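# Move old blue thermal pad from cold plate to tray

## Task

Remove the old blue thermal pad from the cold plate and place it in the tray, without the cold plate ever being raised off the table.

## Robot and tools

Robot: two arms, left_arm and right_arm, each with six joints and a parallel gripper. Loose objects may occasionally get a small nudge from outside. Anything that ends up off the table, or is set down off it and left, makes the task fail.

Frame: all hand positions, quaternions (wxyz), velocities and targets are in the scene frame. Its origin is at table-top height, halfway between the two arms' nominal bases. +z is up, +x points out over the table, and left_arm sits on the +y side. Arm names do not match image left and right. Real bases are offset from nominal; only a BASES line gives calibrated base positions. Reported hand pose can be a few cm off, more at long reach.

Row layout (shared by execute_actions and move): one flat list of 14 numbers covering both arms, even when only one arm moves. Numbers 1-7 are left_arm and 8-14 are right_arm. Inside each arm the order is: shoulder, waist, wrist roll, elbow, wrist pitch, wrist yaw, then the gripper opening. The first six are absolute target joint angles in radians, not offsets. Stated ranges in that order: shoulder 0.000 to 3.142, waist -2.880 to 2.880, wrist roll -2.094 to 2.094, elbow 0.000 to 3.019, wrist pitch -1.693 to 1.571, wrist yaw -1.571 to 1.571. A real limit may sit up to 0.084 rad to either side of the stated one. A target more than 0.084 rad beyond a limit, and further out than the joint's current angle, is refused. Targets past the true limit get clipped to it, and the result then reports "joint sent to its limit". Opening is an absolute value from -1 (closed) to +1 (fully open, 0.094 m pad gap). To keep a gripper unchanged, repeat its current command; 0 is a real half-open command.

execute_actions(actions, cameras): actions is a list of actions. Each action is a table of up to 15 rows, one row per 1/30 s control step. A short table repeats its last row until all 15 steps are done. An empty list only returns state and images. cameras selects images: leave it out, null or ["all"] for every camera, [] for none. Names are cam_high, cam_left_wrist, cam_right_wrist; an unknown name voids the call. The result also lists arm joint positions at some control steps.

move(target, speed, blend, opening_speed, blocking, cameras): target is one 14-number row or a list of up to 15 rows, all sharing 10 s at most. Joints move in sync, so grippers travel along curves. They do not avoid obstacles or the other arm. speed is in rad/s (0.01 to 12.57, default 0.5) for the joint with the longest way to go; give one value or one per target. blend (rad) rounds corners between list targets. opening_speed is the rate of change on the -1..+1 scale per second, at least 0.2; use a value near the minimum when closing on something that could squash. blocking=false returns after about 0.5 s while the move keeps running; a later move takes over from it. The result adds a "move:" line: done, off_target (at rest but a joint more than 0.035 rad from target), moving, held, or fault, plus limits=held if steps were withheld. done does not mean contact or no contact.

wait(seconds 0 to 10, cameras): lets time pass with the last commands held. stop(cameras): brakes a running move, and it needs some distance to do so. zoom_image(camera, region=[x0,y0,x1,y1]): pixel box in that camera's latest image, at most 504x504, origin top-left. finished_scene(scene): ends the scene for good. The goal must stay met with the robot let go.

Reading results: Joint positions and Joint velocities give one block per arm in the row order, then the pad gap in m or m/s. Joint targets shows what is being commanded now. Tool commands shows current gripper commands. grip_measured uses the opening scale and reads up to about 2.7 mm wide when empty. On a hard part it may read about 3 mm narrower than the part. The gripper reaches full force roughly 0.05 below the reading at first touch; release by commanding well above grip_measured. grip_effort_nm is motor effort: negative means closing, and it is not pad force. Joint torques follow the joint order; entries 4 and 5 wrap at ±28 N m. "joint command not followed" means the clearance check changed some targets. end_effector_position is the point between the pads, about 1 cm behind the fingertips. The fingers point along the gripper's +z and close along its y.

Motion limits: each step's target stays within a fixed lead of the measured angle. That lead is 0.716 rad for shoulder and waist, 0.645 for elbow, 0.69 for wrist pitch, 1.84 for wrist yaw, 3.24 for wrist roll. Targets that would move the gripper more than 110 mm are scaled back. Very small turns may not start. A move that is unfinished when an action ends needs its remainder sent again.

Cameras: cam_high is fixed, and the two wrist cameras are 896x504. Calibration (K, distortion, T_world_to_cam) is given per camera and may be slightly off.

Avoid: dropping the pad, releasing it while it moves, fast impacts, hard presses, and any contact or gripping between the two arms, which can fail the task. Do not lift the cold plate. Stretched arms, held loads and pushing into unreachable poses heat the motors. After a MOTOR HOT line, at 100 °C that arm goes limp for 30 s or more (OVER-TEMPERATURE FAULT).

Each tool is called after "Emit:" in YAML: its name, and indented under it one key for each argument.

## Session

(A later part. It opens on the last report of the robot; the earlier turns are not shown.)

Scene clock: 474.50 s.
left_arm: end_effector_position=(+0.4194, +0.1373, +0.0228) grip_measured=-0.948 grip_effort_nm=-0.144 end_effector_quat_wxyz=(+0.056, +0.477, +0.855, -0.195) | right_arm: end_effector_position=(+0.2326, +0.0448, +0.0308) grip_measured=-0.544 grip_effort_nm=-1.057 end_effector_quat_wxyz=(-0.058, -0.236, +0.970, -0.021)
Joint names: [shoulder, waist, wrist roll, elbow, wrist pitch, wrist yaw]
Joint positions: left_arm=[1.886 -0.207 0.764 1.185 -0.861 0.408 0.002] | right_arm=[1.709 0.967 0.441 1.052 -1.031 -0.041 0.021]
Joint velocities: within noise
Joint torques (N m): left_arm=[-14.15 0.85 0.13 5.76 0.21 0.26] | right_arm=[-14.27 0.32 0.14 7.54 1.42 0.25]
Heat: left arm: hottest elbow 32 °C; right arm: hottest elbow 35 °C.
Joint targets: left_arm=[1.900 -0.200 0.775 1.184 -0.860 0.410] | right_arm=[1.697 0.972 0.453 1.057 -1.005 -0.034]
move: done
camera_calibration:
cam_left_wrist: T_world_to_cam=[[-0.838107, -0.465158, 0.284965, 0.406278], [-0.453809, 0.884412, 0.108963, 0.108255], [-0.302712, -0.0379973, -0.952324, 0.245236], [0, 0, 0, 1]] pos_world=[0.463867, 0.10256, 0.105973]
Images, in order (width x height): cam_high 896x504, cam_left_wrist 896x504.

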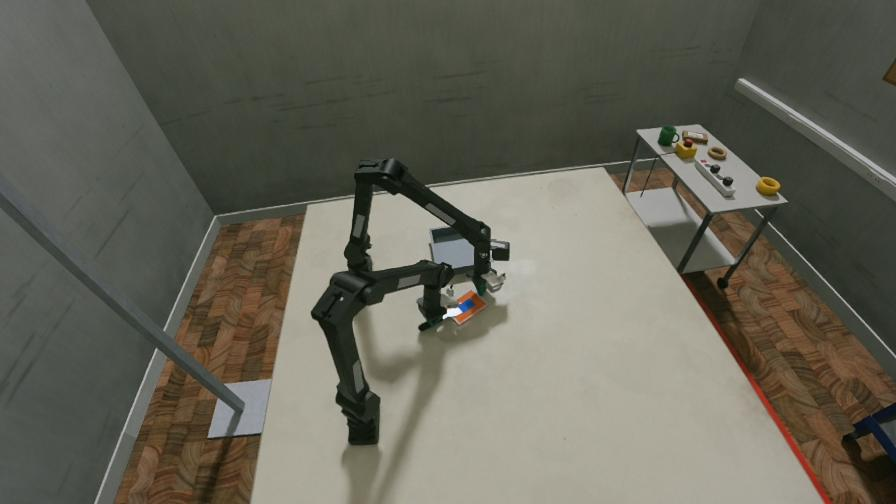

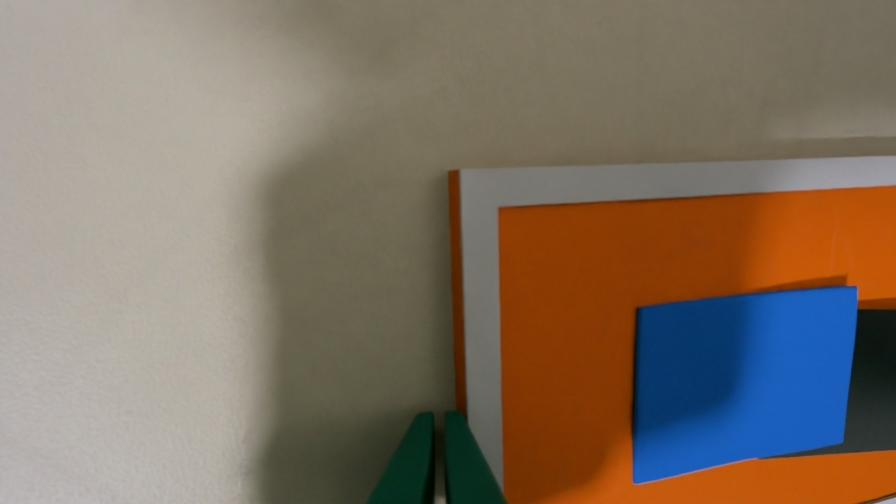

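Emit:
move:
  target:
    - [1.90, -0.235, 0.775, 1.184, -0.86, 0.41, -0.95, 1.735, 0.958, 0.432, 1.088, -1.045, -0.040, -0.85]
    - [1.90, -0.235, 0.775, 1.184, -0.86, 0.41, -0.95, 1.763, 0.942, 0.416, 1.124, -1.060, -0.044, -0.85]
  speed: 0.08
  cameras: ["cam_left_wrist", "cam_high"]

Emit:
zoom_image:
  camera: "cam_left_wrist"
  region: [600, 150, 896, 504]

Scene clock: 479.77 s.
left_arm: end_effector_position=(+0.4193, +0.1371, +0.0228) grip_measured=-0.948 grip_effort_nm=-0.154 end_effector_quat_wxyz=(+0.056, +0.477, +0.855, -0.195) | right_arm: end_effector_position=(+0.2364, +0.0455, +0.0299) grip_measured=-0.545 grip_effort_nm=-1.053 end_effector_quat_wxyz=(-0.070, -0.238, +0.969, -0.027)
Joint names: [shoulder, waist, wrist roll, elbow, wrist pitch, wrist yaw]
Joint positions: left_arm=[1.886 -0.208 0.765 1.185 -0.861 0.407 0.002] | right_arm=[1.732 0.96 0.428 1.078 -1.06 -0.045 0.021]
Joint velocities: within noise
Joint torques (N m): left_arm=[-14.04 -1.85 0.13 5.75 0.18 0.3] | right_arm=[-11.11 -1.49 -0.11 10.61 0.38 -0.04]
Heat: left arm: hottest elbow 32 °C; right arm: hottest elbow 35 °C.
Joint targets: left_arm=[1.900 -0.235 0.775 1.184 -0.860 0.410] | right_arm=[1.763 0.942 0.416 1.124 -1.060 -0.044]
move: off_target (right_arm); right_arm: the elbow is farthest, 0.046 rad from its target
camera_calibration:
cam_left_wrist: T_world_to_cam=[[-0.838703, -0.464474, 0.284324, 0.406242], [-0.452914, 0.884813, 0.109426, 0.107927], [-0.302399, -0.0369986, -0.952463, 0.244931], [0, 0, 0, 1]] pos_world=[0.463665, 0.102256, 0.105973]
Images, in order (width x height): cam_high 896x504, cam_left_wrist 896x504.

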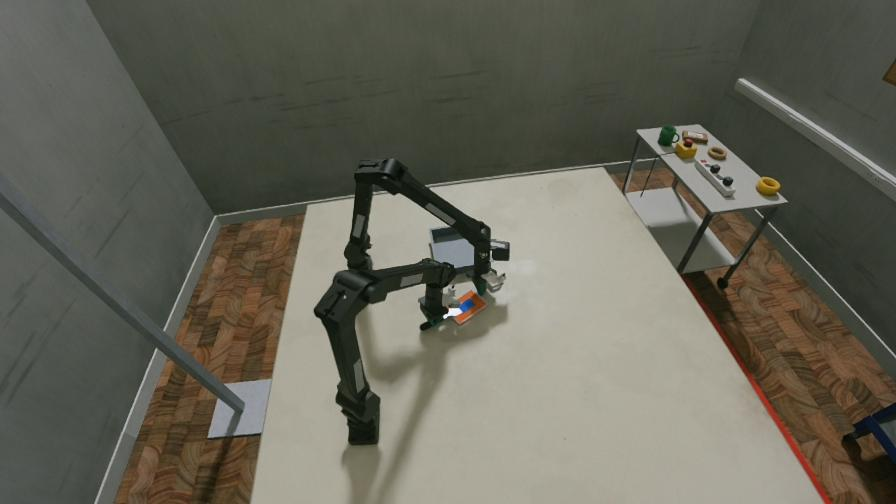

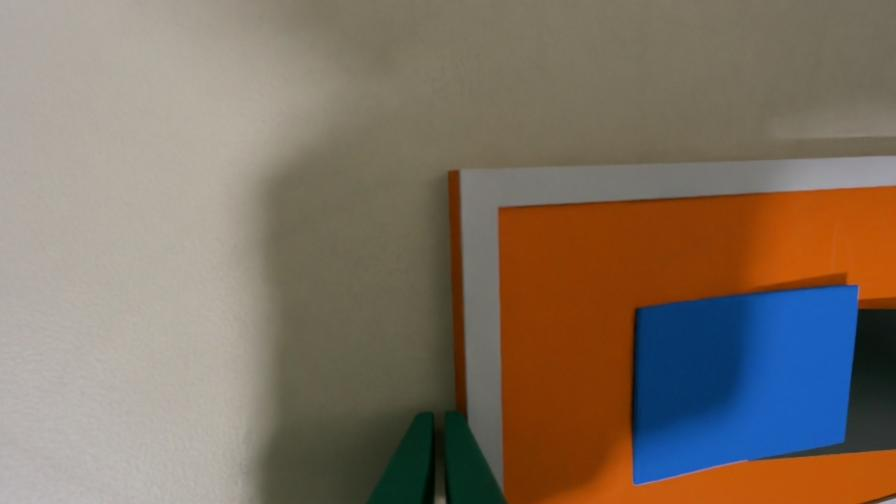

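Scaled by 1.424 from the camera's 896x504 image, which has a finer 1280x720 frame.

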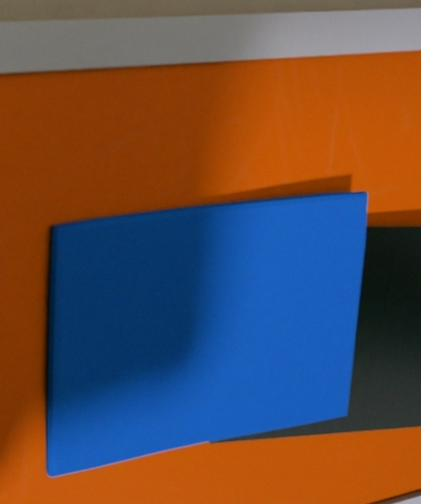

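Emit:
execute_actions:
  actions: []

Emit:
zoom_image:
  camera: "cam_left_wrist"
  region: [400, 150, 896, 504]

Scene clock: 484.30 s.
left_arm: end_effector_position=(+0.4193, +0.1371, +0.0228) grip_measured=-0.948 grip_effort_nm=-0.159 end_effector_quat_wxyz=(+0.055, +0.477, +0.855, -0.194) | right_arm: end_effector_position=(+0.2365, +0.0453, +0.0299) grip_measured=-0.545 grip_effort_nm=-1.057 end_effector_quat_wxyz=(-0.070, -0.238, +0.968, -0.027)
Joint names: [shoulder, waist, wrist roll, elbow, wrist pitch, wrist yaw]
Joint positions: left_arm=[1.886 -0.208 0.765 1.185 -0.861 0.407 0.002] | right_arm=[1.732 0.959 0.427 1.078 -1.06 -0.045 0.021]
Joint velocities: within noise
Joint torques (N m): left_arm=[-14.04 -1.9 0.13 5.75 0.16 0.31] | right_arm=[-11.05 -1.49 -0.11 10.61 0.38 -0.03]
Heat: left arm: hottest elbow 32 °C; right arm: hottest elbow 35 °C.
Joint targets: left_arm=[1.900 -0.235 0.775 1.184 -0.860 0.410] | right_arm=[1.763 0.942 0.416 1.124 -1.060 -0.044]
Tool commands: left_gripper/opening=-0.95 right_gripper/opening=-0.85
camera_calibration:
cam_left_wrist: T_world_to_cam=[[-0.838727, -0.464598, 0.284052, 0.406293], [-0.452929, 0.884765, 0.109757, 0.107905], [-0.302312, -0.0365994, -0.952506, 0.244854], [0, 0, 0, 1]] pos_world=[0.463665, 0.102254, 0.105973]
cam_right_wrist: T_world_to_cam=[[0.448101, -0.893932, 0.00957685, -0.0645347], [-0.758715, -0.374612, 0.532933, 0.221799], [-0.472818, -0.246074, -0.846104, 0.234496], [0, 0, 0, 1]] pos_world=[0.308074, 0.0831021, 0.0808219]

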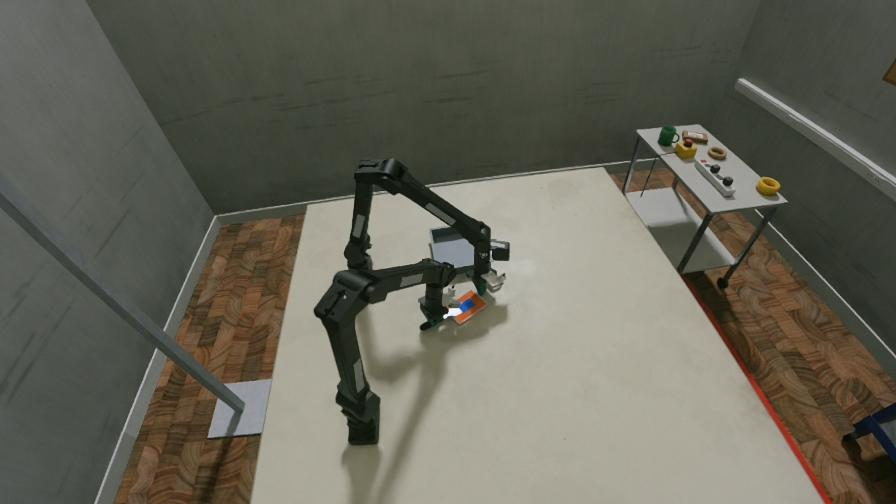

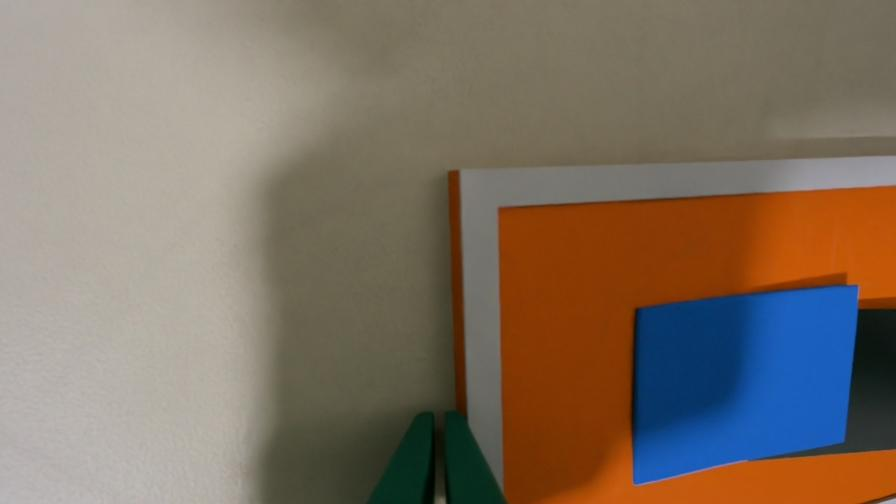

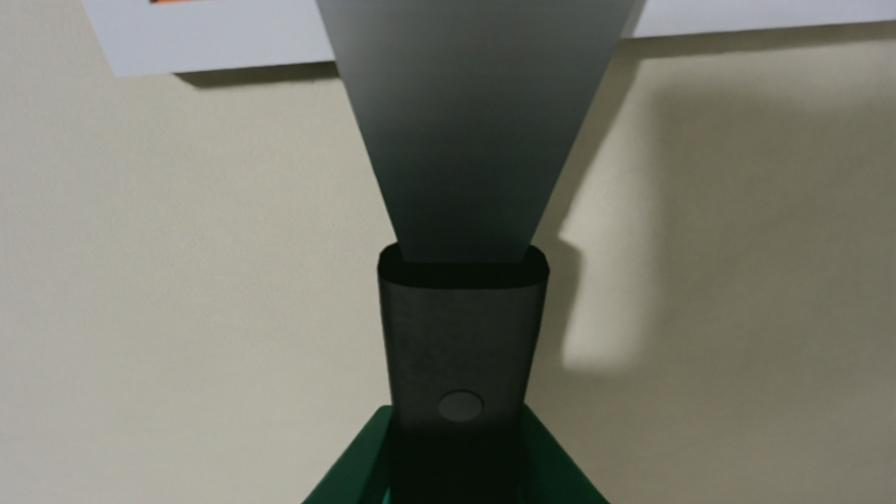

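Scaled by 1.016 from the camera's 896x504 image, which has a finer 1280x720 frame.

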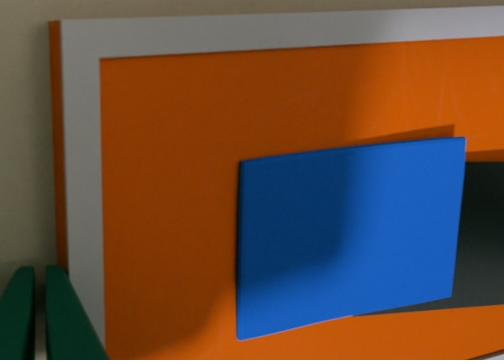

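Emit:
move:
  target: [1.90,-0.235,0.775,1.184,-0.86,0.41,-0.95, 1.790,0.929,0.403,1.162,-1.071,-0.044,-0.85]
  speed: 0.06
  cameras: ["cam_left_wrist"]

Emit:
zoom_image:
  camera: "cam_left_wrist"
  region: [400, 150, 896, 504]

Scene clock: 494.83 s.
left_arm: end_effector_position=(+0.4195, +0.1371, +0.0227) grip_measured=-0.948 grip_effort_nm=-0.144 end_effector_quat_wxyz=(+0.056, +0.478, +0.855, -0.194) | right_arm: end_effector_position=(+0.2454, +0.0494, +0.0285) grip_measured=-0.545 grip_effort_nm=-1.057 end_effector_quat_wxyz=(-0.074, -0.238, +0.968, -0.028)
Joint names: [shoulder, waist, wrist roll, elbow, wrist pitch, wrist yaw]
Joint positions: left_arm=[1.886 -0.208 0.765 1.185 -0.86 0.407 0.002] | right_arm=[1.758 0.948 0.416 1.11 -1.075 -0.046 0.021]
Joint velocities: within noise
Joint torques (N m): left_arm=[-14.15 -1.85 0.13 5.78 0.16 0.32] | right_arm=[-11.34 -1.61 -0.12 11.06 0.51 0.01]
Heat: left arm: hottest elbow 32 °C; right arm: hottest elbow 35 °C.
Joint targets: left_arm=[1.900 -0.235 0.775 1.184 -0.860 0.410] | right_arm=[1.790 0.929 0.403 1.162 -1.071 -0.044]
move: off_target (right_arm); right_arm: the elbow is farthest, 0.052 rad from its target
camera_calibration:
cam_left_wrist: T_world_to_cam=[[-0.839168, -0.464319, 0.283205, 0.406639], [-0.452711, 0.88492, 0.109405, 0.10787], [-0.301413, -0.0364005, -0.952799, 0.244477], [0, 0, 0, 1]] pos_world=[0.463761, 0.102253, 0.105974]
Images, in order (width x height): cam_left_wrist 896x504.

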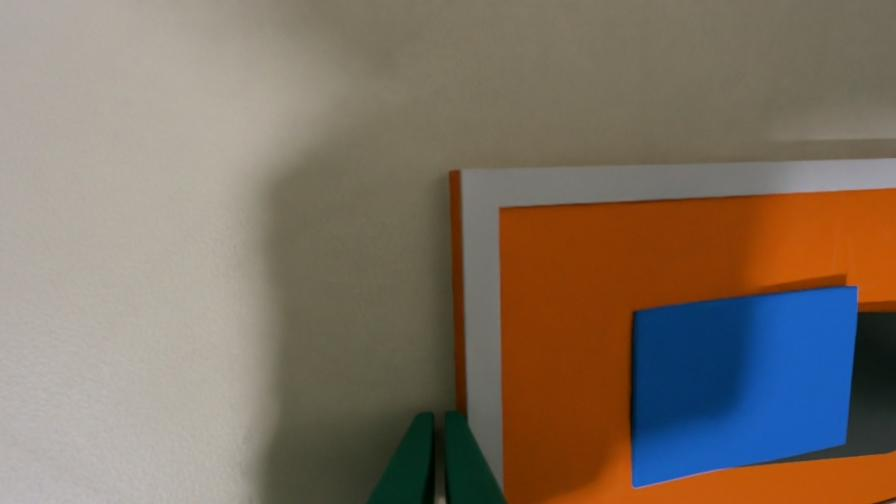

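Scaled by 1.016 from the camera's 896x504 image, which has a finer 1280x720 frame.

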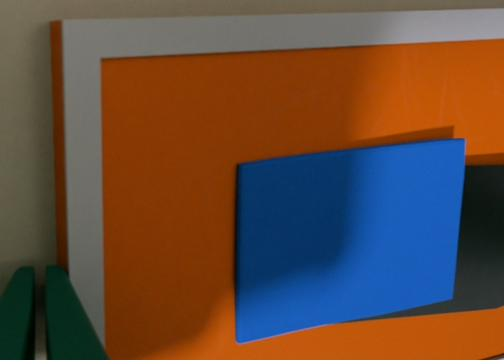

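Emit:
zoom_image:
  camera: "cam_left_wrist"
  region: [600, 200, 896, 504]

Emit:
execute_actions:
  actions: []
  cameras: ["cam_right_wrist"]

Scaled by 1.658 from the camera's 896x504 image, which has a finer 1280x720 frame.

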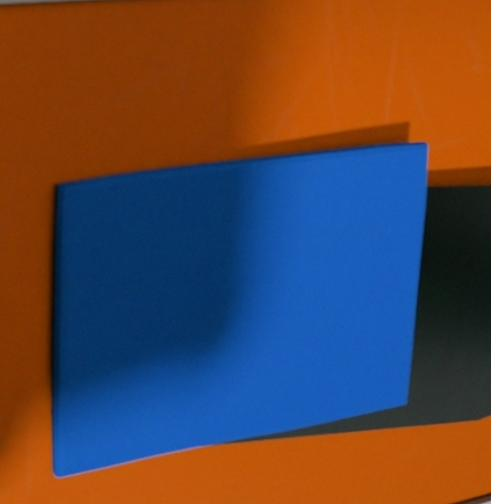

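Scene clock: 496.57 s.
left_arm: end_effector_position=(+0.4195, +0.1371, +0.0227) grip_measured=-0.948 grip_effort_nm=-0.154 end_effector_quat_wxyz=(+0.056, +0.478, +0.855, -0.194) | right_arm: end_effector_position=(+0.2453, +0.0493, +0.0285) grip_measured=-0.545 grip_effort_nm=-1.048 end_effector_quat_wxyz=(-0.074, -0.238, +0.968, -0.028)
Joint names: [shoulder, waist, wrist roll, elbow, wrist pitch, wrist yaw]
Joint positions: left_arm=[1.886 -0.208 0.765 1.185 -0.86 0.407 0.002] | right_arm=[1.758 0.948 0.415 1.11 -1.076 -0.046 0.021]
Joint velocities: within noise
Joint torques (N m): left_arm=[-14.04 -1.85 0.12 5.76 0.16 0.32] | right_arm=[-11.4 -1.61 -0.12 11.04 0.54 0.01]
Heat: left arm: hottest elbow 32 °C; right arm: hottest elbow 35 °C.
Joint targets: left_arm=[1.900 -0.235 0.775 1.184 -0.860 0.410] | right_arm=[1.790 0.929 0.403 1.162 -1.071 -0.044]
Tool commands: left_gripper/opening=-0.95 right_gripper/opening=-0.85
camera_calibration:
cam_right_wrist: T_world_to_cam=[[0.448633, -0.89365, 0.0108934, -0.0650893], [-0.754371, -0.372119, 0.540788, 0.229348], [-0.479221, -0.250833, -0.841089, 0.240089], [0, 0, 0, 1]] pos_world=[0.31727, 0.0873999, 0.0786165]
Images, in order (width x height): cam_right_wrist 896x504.

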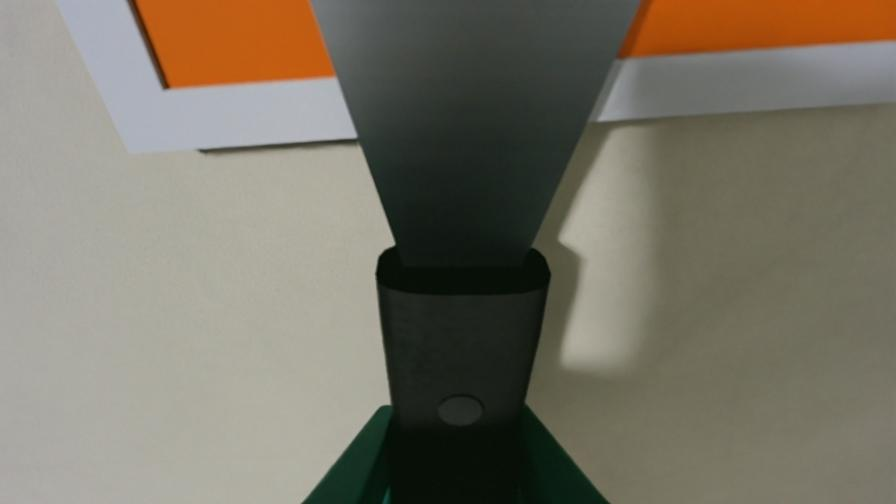

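Emit:
move:
  target: [1.90,-0.235,0.775,1.184,-0.86,0.41,-0.95, 1.820,0.914,0.388,1.205,-1.084,-0.044,-0.85]
  speed: 0.06
  cameras: ["cam_left_wrist", "cam_right_wrist"]

Emit:
zoom_image:
  camera: "cam_left_wrist"
  region: [600, 200, 896, 504]

Scene clock: 499.87 s.
left_arm: end_effector_position=(+0.4198, +0.1372, +0.0227) grip_measured=-0.948 grip_effort_nm=-0.139 end_effector_quat_wxyz=(+0.056, +0.478, +0.855, -0.194) | right_arm: end_effector_position=(+0.2573, +0.0550, +0.0271) grip_measured=-0.545 grip_effort_nm=-1.057 end_effector_quat_wxyz=(-0.077, -0.238, +0.968, -0.028)
Joint names: [shoulder, waist, wrist roll, elbow, wrist pitch, wrist yaw]
Joint positions: left_arm=[1.886 -0.208 0.765 1.185 -0.859 0.406 0.002] | right_arm=[1.788 0.935 0.401 1.15 -1.089 -0.047 0.021]
Joint velocities: within noise
Joint torques (N m): left_arm=[-14.15 -1.9 0.12 5.78 0.09 0.35] | right_arm=[-11.93 -1.79 -0.12 11.36 0.55 0.04]
Heat: left arm: hottest elbow 32 °C; right arm: hottest elbow 35 °C.
Joint targets: left_arm=[1.900 -0.235 0.775 1.184 -0.860 0.410] | right_arm=[1.820 0.914 0.388 1.205 -1.084 -0.044]
move: off_target (right_arm); right_arm: the elbow is farthest, 0.055 rad from its target
camera_calibration:
cam_left_wrist: T_world_to_cam=[[-0.839644, -0.46443, 0.281606, 0.407202], [-0.452887, 0.884878, 0.109017, 0.108086], [-0.299818, -0.0360008, -0.953317, 0.24381], [0, 0, 0, 1]] pos_world=[0.463954, 0.102252, 0.105975]
cam_right_wrist: T_world_to_cam=[[0.448633, -0.893662, 0.0098445, -0.0652789], [-0.751781, -0.371405, 0.544871, 0.240395], [-0.483274, -0.251848, -0.838462, 0.247184], [0, 0, 0, 1]] pos_world=[0.329468, 0.0931992, 0.0769129]
Images, in order (width x height): cam_left_wrist 896x504, cam_right_wrist 896x504.

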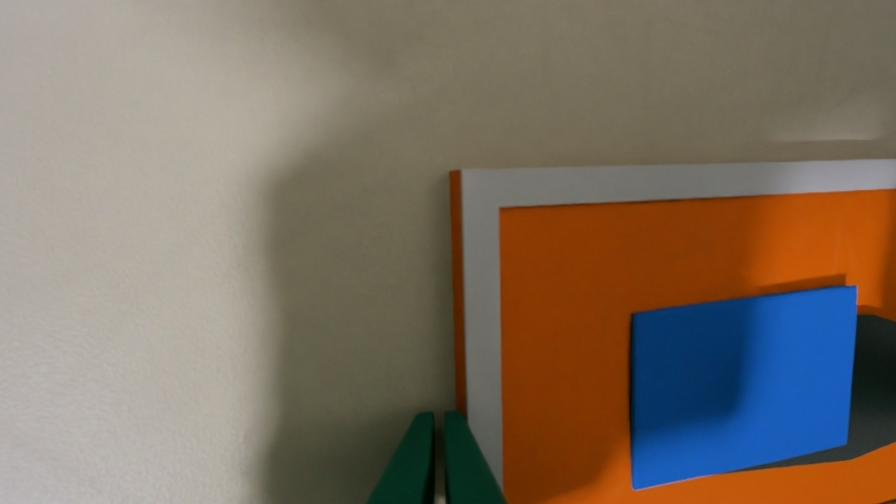

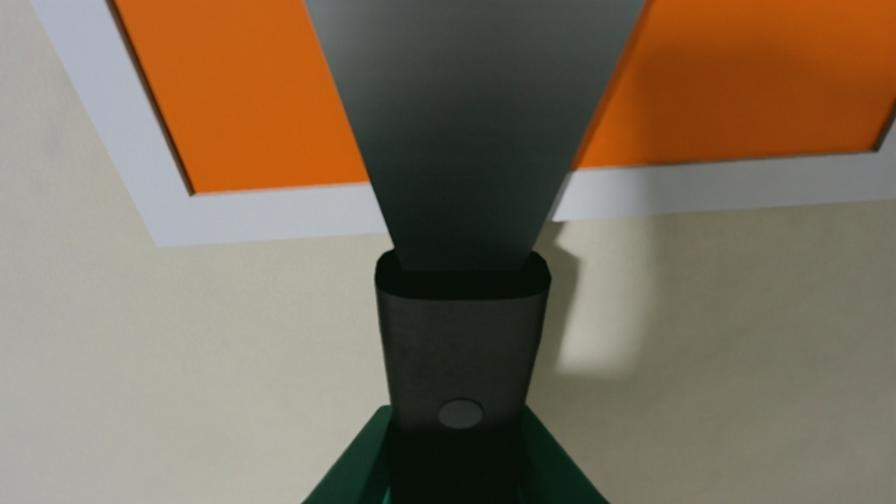

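Scaled by 1.658 from the camera's 896x504 image, which has a finer 1280x720 frame.

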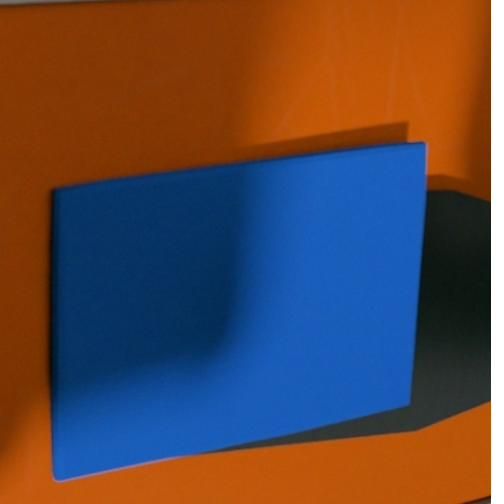

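Emit:
move:
  target: [1.90,-0.235,0.775,1.184,-0.86,0.41,-0.95, 1.842,0.902,0.376,1.2505,-1.139,-0.059,-0.85]
  speed: 0.06
  cameras: ["cam_left_wrist", "cam_right_wrist"]

Emit:
zoom_image:
  camera: "cam_left_wrist"
  region: [600, 200, 896, 504]

Scene clock: 506.50 s.
left_arm: end_effector_position=(+0.4208, +0.1373, +0.0225) grip_measured=-0.948 grip_effort_nm=-0.139 end_effector_quat_wxyz=(+0.058, +0.478, +0.855, -0.192) | right_arm: end_effector_position=(+0.2591, +0.0551, +0.0310) grip_measured=-0.546 grip_effort_nm=-1.048 end_effector_quat_wxyz=(-0.099, -0.238, +0.966, -0.034)
Joint names: [shoulder, waist, wrist roll, elbow, wrist pitch, wrist yaw]
Joint positions: left_arm=[1.886 -0.208 0.765 1.185 -0.855 0.404 0.002] | right_arm=[1.81 0.926 0.389 1.189 -1.15 -0.063 0.021]
Joint velocities: within noise
Joint torques (N m): left_arm=[-14.21 -1.85 0.12 5.78 -0.05 0.43] | right_arm=[-12.22 -1.96 -0.12 11.86 0.72 0.08]
Heat: left arm: hottest elbow 32 °C; right arm: hottest elbow 35 °C.
Joint targets: left_arm=[1.900 -0.235 0.775 1.184 -0.860 0.410] | right_arm=[1.842 0.902 0.376 1.251 -1.139 -0.059]
move: off_target (right_arm); right_arm: the elbow is farthest, 0.062 rad from its target
camera_calibration:
cam_left_wrist: T_world_to_cam=[[-0.840849, -0.46479, 0.277388, 0.408731], [-0.453363, 0.884737, 0.108176, 0.108678], [-0.295694, -0.0347978, -0.954649, 0.24209], [0, 0, 0, 1]] pos_world=[0.464536, 0.102247, 0.105978]
cam_right_wrist: T_world_to_cam=[[0.448753, -0.89359, 0.0108306, -0.0661234], [-0.728802, -0.35893, 0.58311, 0.231882], [-0.517174, -0.269566, -0.812321, 0.260218], [0, 0, 0, 1]] pos_world=[0.333247, 0.0942881, 0.0768842]
Images, in order (width x height): cam_left_wrist 896x504, cam_right_wrist 896x504.

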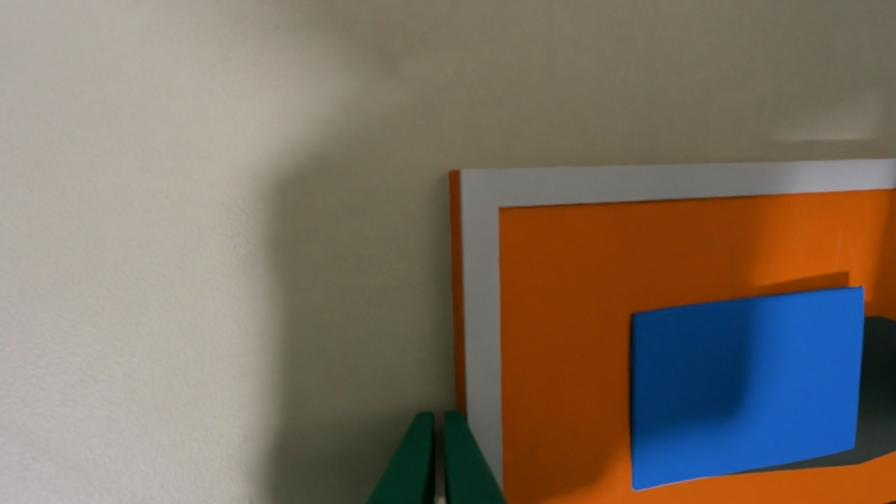

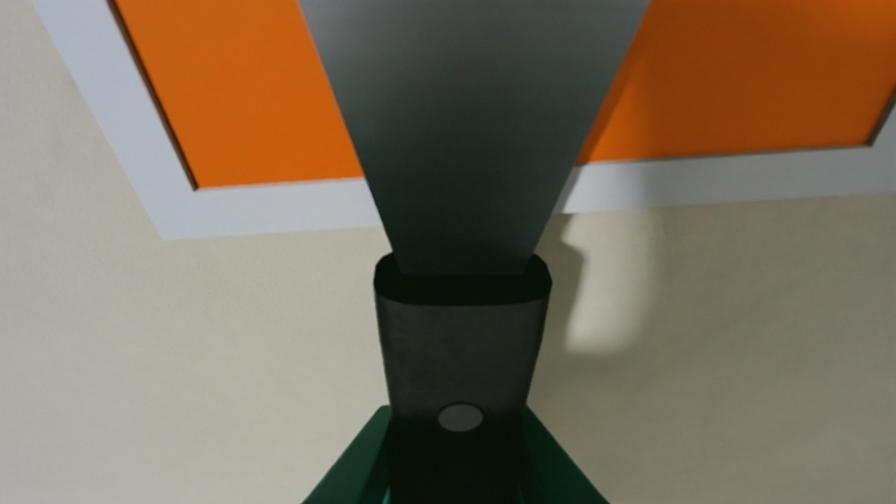

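Scaled by 1.658 from the camera's 896x504 image, which has a finer 1280x720 frame.

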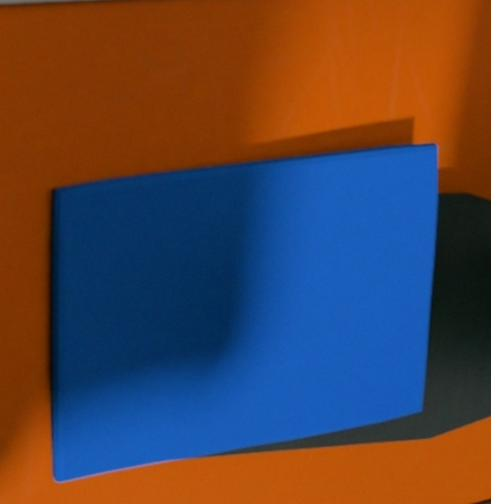

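Emit:
move:
  target: [1.90,-0.235,0.775,1.184,-0.86,0.41,-0.95, 1.856,0.894,0.368,1.275,-1.149,-0.059,-0.85]
  speed: 0.06
  cameras: ["cam_left_wrist", "cam_right_wrist"]

Emit:
zoom_image:
  camera: "cam_left_wrist"
  region: [600, 200, 896, 504]

Scene clock: 510.23 s.
left_arm: end_effector_position=(+0.4214, +0.1375, +0.0224) grip_measured=-0.948 grip_effort_nm=-0.125 end_effector_quat_wxyz=(+0.059, +0.479, +0.855, -0.191) | right_arm: end_effector_position=(+0.2646, +0.0572, +0.0310) grip_measured=-0.546 grip_effort_nm=-1.043 end_effector_quat_wxyz=(-0.102, -0.238, +0.965, -0.035)
Joint names: [shoulder, waist, wrist roll, elbow, wrist pitch, wrist yaw]
Joint positions: left_arm=[1.886 -0.208 0.765 1.185 -0.853 0.402 0.002] | right_arm=[1.825 0.919 0.382 1.21 -1.162 -0.064 0.021]
Joint velocities: within noise
Joint torques (N m): left_arm=[-14.15 -1.85 0.12 5.76 -0.13 0.49] | right_arm=[-12.51 -2.14 -0.13 12.14 0.72 0.13]
Heat: left arm: hottest elbow 32 °C; right arm: hottest elbow 35 °C.
Joint targets: left_arm=[1.900 -0.235 0.775 1.184 -0.860 0.410] | right_arm=[1.856 0.894 0.368 1.275 -1.149 -0.059]
move: off_target (right_arm); right_arm: the elbow is farthest, 0.065 rad from its target
camera_calibration:
cam_left_wrist: T_world_to_cam=[[-0.841746, -0.464895, 0.274474, 0.409866], [-0.453437, 0.884728, 0.107939, 0.108841], [-0.293015, -0.0335996, -0.955517, 0.240838], [0, 0, 0, 1]] pos_world=[0.464925, 0.102342, 0.105879]
cam_right_wrist: T_world_to_cam=[[0.44879, -0.893572, 0.0107843, -0.0667206], [-0.725508, -0.357282, 0.588207, 0.235452], [-0.521753, -0.271805, -0.808638, 0.264835], [0, 0, 0, 1]] pos_world=[0.338944, 0.0964867, 0.0763803]
Images, in order (width x height): cam_left_wrist 896x504, cam_right_wrist 896x504.

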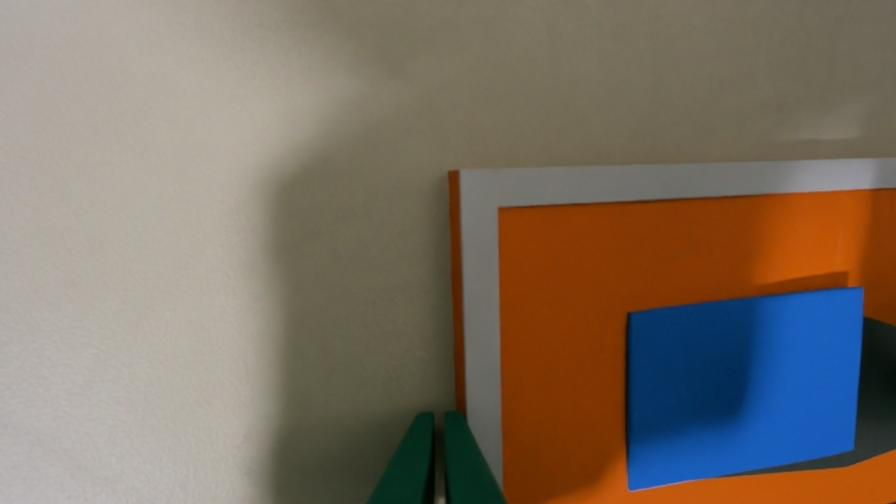

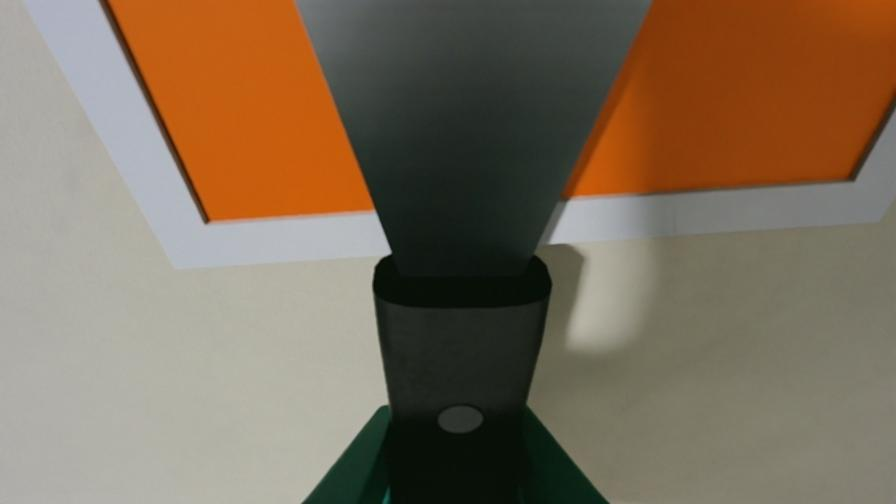

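Scaled by 1.658 from the camera's 896x504 image, which has a finer 1280x720 frame.

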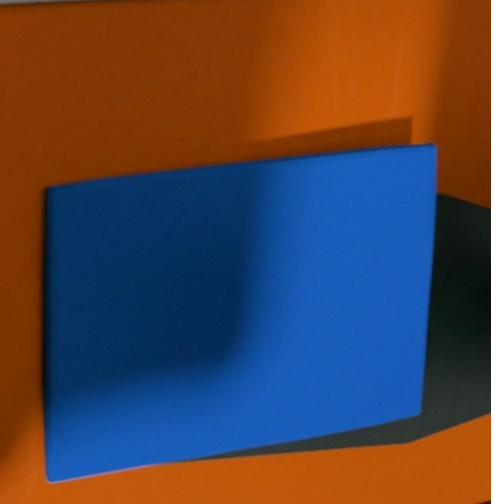

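Emit:
move:
  target: [1.90,-0.235,0.775,1.184,-0.86,0.41,-0.95, 1.856,0.887,0.361,1.305,-1.179,-0.059,-0.85]
  speed: 0.06
  cameras: ["cam_left_wrist", "cam_right_wrist"]

Emit:
zoom_image:
  camera: "cam_left_wrist"
  region: [600, 200, 896, 504]

Scene clock: 516.03 s.
left_arm: end_effector_position=(+0.4221, +0.1375, +0.0223) grip_measured=-0.948 grip_effort_nm=-0.125 end_effector_quat_wxyz=(+0.060, +0.479, +0.855, -0.190) | right_arm: end_effector_position=(+0.2667, +0.0569, +0.0368) grip_measured=-0.546 grip_effort_nm=-1.048 end_effector_quat_wxyz=(-0.110, -0.239, +0.964, -0.038)
Joint names: [shoulder, waist, wrist roll, elbow, wrist pitch, wrist yaw]
Joint positions: left_arm=[1.886 -0.208 0.765 1.185 -0.85 0.4 0.002] | right_arm=[1.829 0.914 0.372 1.231 -1.197 -0.066 0.021]
Joint velocities: within noise
Joint torques (N m): left_arm=[-14.21 -1.9 0.12 5.78 -0.23 0.54] | right_arm=[-12.98 -2.2 -0.1 12.89 0.96 0.21]
Heat: left arm: hottest elbow 32 °C; right arm: hottest elbow 36 °C.
Joint targets: left_arm=[1.900 -0.235 0.775 1.184 -0.860 0.410] | right_arm=[1.856 0.887 0.361 1.305 -1.179 -0.059]
move: off_target (right_arm); right_arm: the elbow is farthest, 0.074 rad from its target
camera_calibration:
cam_left_wrist: T_world_to_cam=[[-0.842566, -0.465088, 0.271617, 0.410894], [-0.45372, 0.884656, 0.107338, 0.109222], [-0.290209, -0.0327987, -0.956401, 0.239659], [0, 0, 0, 1]] pos_world=[0.465313, 0.102338, 0.105881]
cam_right_wrist: T_world_to_cam=[[0.452819, -0.8915, 0.013481, -0.069371], [-0.715828, -0.354493, 0.601602, 0.230235], [-0.53155, -0.282067, -0.798682, 0.273383], [0, 0, 0, 1]] pos_world=[0.341538, 0.0968847, 0.0807713]
Images, in order (width x height): cam_left_wrist 896x504, cam_right_wrist 896x504.

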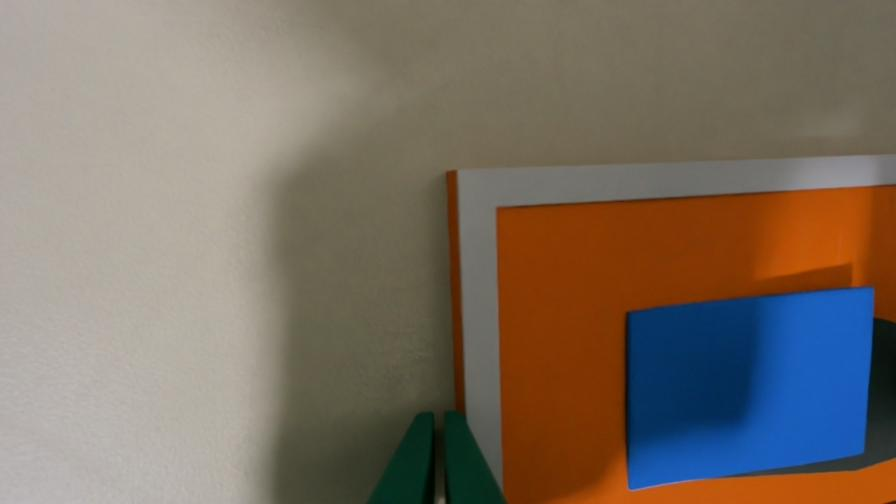

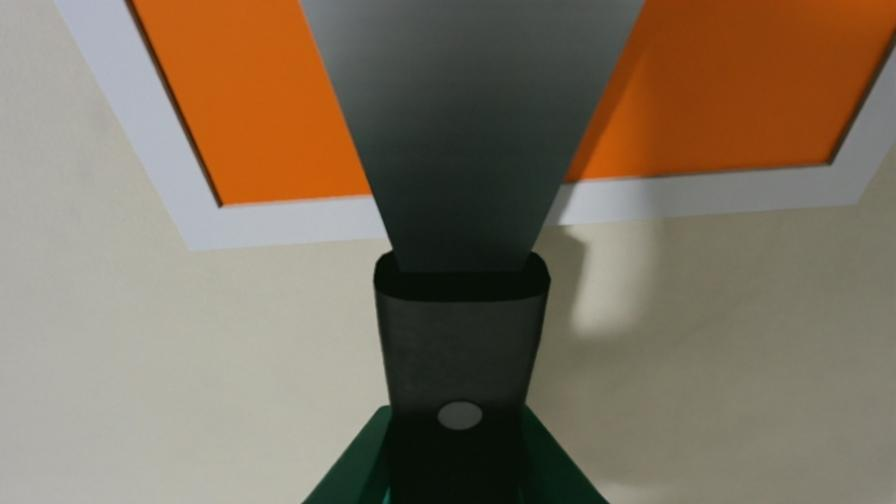

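Scaled by 1.658 from the camera's 896x504 image, which has a finer 1280x720 frame.

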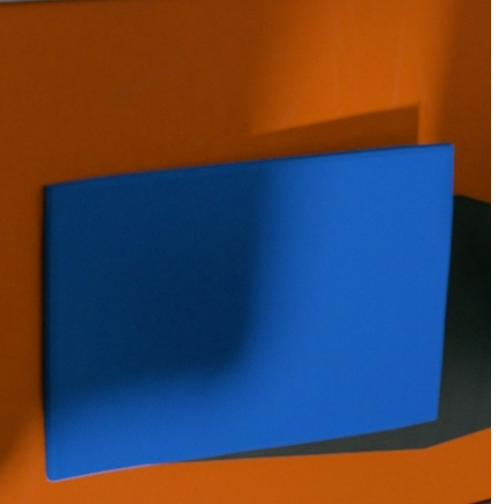

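Emit:
move:
  target:
    - [1.90,-0.235,0.775,1.184,-0.86,0.41,-0.95, 1.830,0.895,0.365,1.292,-1.185,-0.062,-0.85]
    - [1.90,-0.235,0.775,1.184,-0.86,0.41,-0.95, 1.808,0.897,0.367,1.285,-1.185,-0.062,-0.85]
  speed: 0.05
  cameras: ["cam_left_wrist", "cam_right_wrist"]

Emit:
zoom_image:
  camera: "cam_left_wrist"
  region: [600, 200, 896, 504]

Scene clock: 525.43 s.
left_arm: end_effector_position=(+0.4221, +0.1375, +0.0223) grip_measured=-0.948 grip_effort_nm=-0.129 end_effector_quat_wxyz=(+0.060, +0.479, +0.855, -0.190) | right_arm: end_effector_position=(+0.2664, +0.0565, +0.0370) grip_measured=-0.546 grip_effort_nm=-1.053 end_effector_quat_wxyz=(-0.111, -0.239, +0.964, -0.038)
Joint names: [shoulder, waist, wrist roll, elbow, wrist pitch, wrist yaw]
Joint positions: left_arm=[1.886 -0.208 0.766 1.185 -0.85 0.4 0.002] | right_arm=[1.829 0.913 0.372 1.231 -1.199 -0.067 0.021]
Joint velocities: within noise
Joint torques (N m): left_arm=[-14.15 -1.85 0.12 5.79 -0.24 0.53] | right_arm=[-16.79 -1.38 -0.04 11.34 0.76 0.13]
Heat: left arm: hottest elbow 32 °C; right arm: hottest elbow 38 °C.
Joint targets: left_arm=[1.900 -0.235 0.775 1.184 -0.860 0.410] | right_arm=[1.808 0.897 0.367 1.285 -1.185 -0.062]
move: off_target (right_arm); right_arm: the elbow is farthest, 0.054 rad from its target
camera_calibration:
cam_left_wrist: T_world_to_cam=[[-0.84276, -0.464803, 0.271504, 0.410966], [-0.453434, 0.88481, 0.107279, 0.10908], [-0.290093, -0.0326984, -0.95644, 0.239599], [0, 0, 0, 1]] pos_world=[0.465312, 0.102338, 0.105881]
cam_right_wrist: T_world_to_cam=[[0.452626, -0.891603, 0.0131522, -0.0694454], [-0.714644, -0.353892, 0.60336, 0.229381], [-0.533304, -0.282496, -0.79736, 0.273723], [0, 0, 0, 1]] pos_world=[0.341337, 0.0965841, 0.0807698]
Images, in order (width x height): cam_left_wrist 896x504, cam_right_wrist 896x504.

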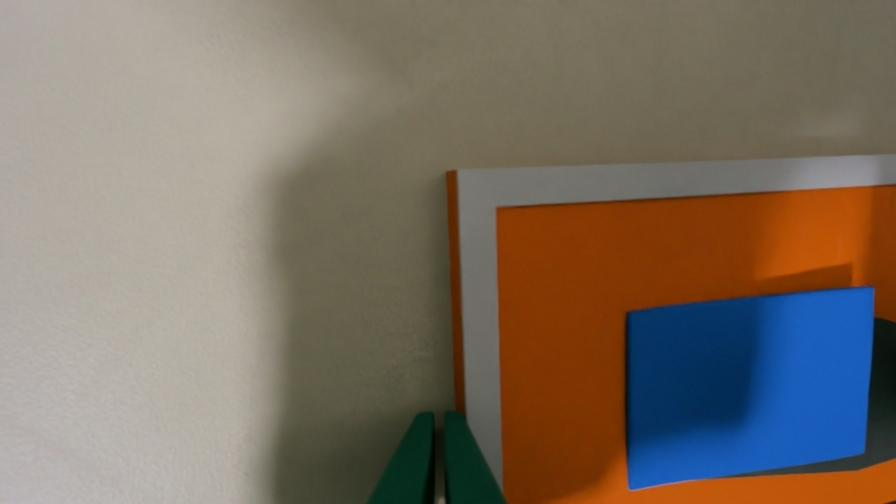

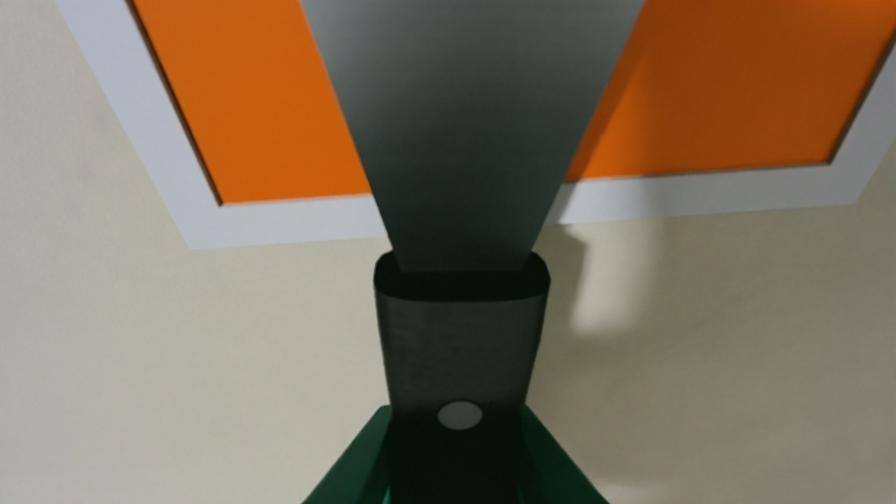

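Scaled by 1.658 from the camera's 896x504 image, which has a finer 1280x720 frame.

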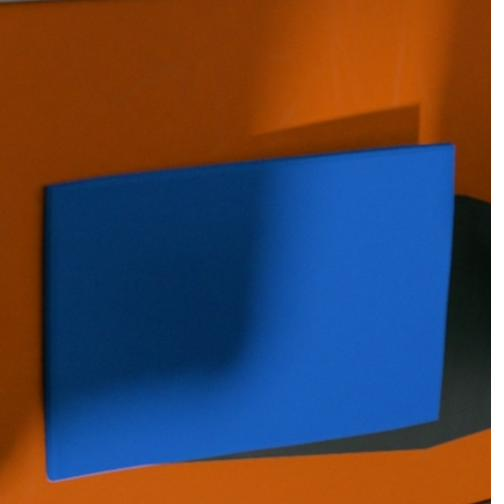

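Emit:
move:
  target: [1.90,-0.235,0.775,1.184,-0.86,0.41,-0.95, 1.788,0.900,0.368,1.280,-1.185,-0.062,-0.85]
  speed: 0.04
  cameras: ["cam_left_wrist", "cam_right_wrist"]

Emit:
zoom_image:
  camera: "cam_left_wrist"
  region: [600, 200, 896, 504]

Scene clock: 527.33 s.
left_arm: end_effector_position=(+0.4221, +0.1375, +0.0223) grip_measured=-0.948 grip_effort_nm=-0.120 end_effector_quat_wxyz=(+0.060, +0.479, +0.855, -0.190) | right_arm: end_effector_position=(+0.2668, +0.0574, +0.0424) grip_measured=-0.546 grip_effort_nm=-1.057 end_effector_quat_wxyz=(-0.107, -0.240, +0.964, -0.035)
Joint names: [shoulder, waist, wrist roll, elbow, wrist pitch, wrist yaw]
Joint positions: left_arm=[1.886 -0.208 0.766 1.185 -0.85 0.4 0.002] | right_arm=[1.816 0.913 0.372 1.231 -1.2 -0.068 0.021]
Joint velocities: within noise
Joint torques (N m): left_arm=[-14.15 -1.85 0.12 5.79 -0.24 0.54] | right_arm=[-17.26 -1.14 -0.03 11.04 0.85 0.18]
Heat: left arm: hottest elbow 32 °C; right arm: hottest elbow 38 °C.
Joint targets: left_arm=[1.900 -0.235 0.775 1.184 -0.860 0.410] | right_arm=[1.788 0.900 0.368 1.280 -1.185 -0.062]
move: off_target (right_arm); right_arm: the elbow is farthest, 0.049 rad from its target
camera_calibration:
cam_left_wrist: T_world_to_cam=[[-0.84276, -0.464803, 0.271504, 0.410966], [-0.453434, 0.88481, 0.107279, 0.10908], [-0.290093, -0.0326984, -0.95644, 0.239599], [0, 0, 0, 1]] pos_world=[0.465312, 0.102338, 0.105881]
cam_right_wrist: T_world_to_cam=[[0.452323, -0.891819, 0.00791807, -0.0686785], [-0.718533, -0.359146, 0.595587, 0.228441], [-0.528312, -0.275087, -0.803252, 0.276982], [0, 0, 0, 1]] pos_world=[0.34154, 0.0969887, 0.0869734]
Images, in order (width x height): cam_left_wrist 896x504, cam_right_wrist 896x504.

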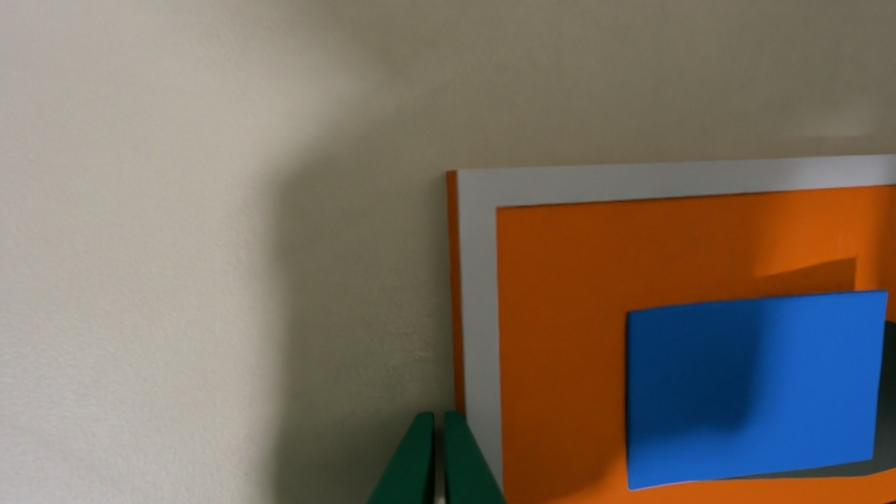

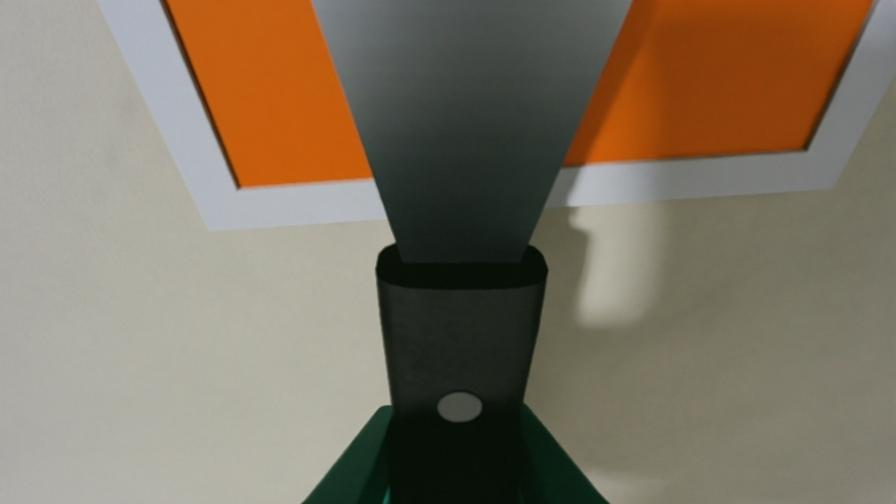

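Scaled by 1.658 from the camera's 896x504 image, which has a finer 1280x720 frame.

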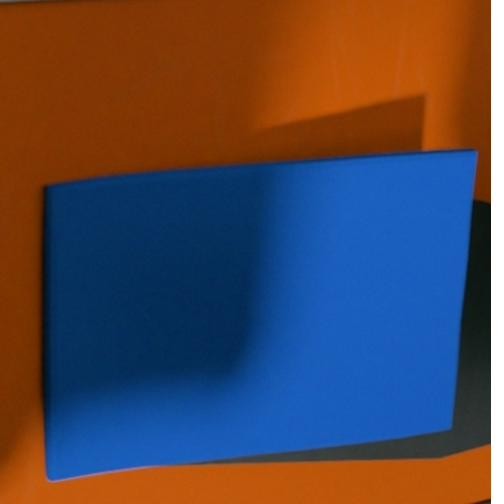

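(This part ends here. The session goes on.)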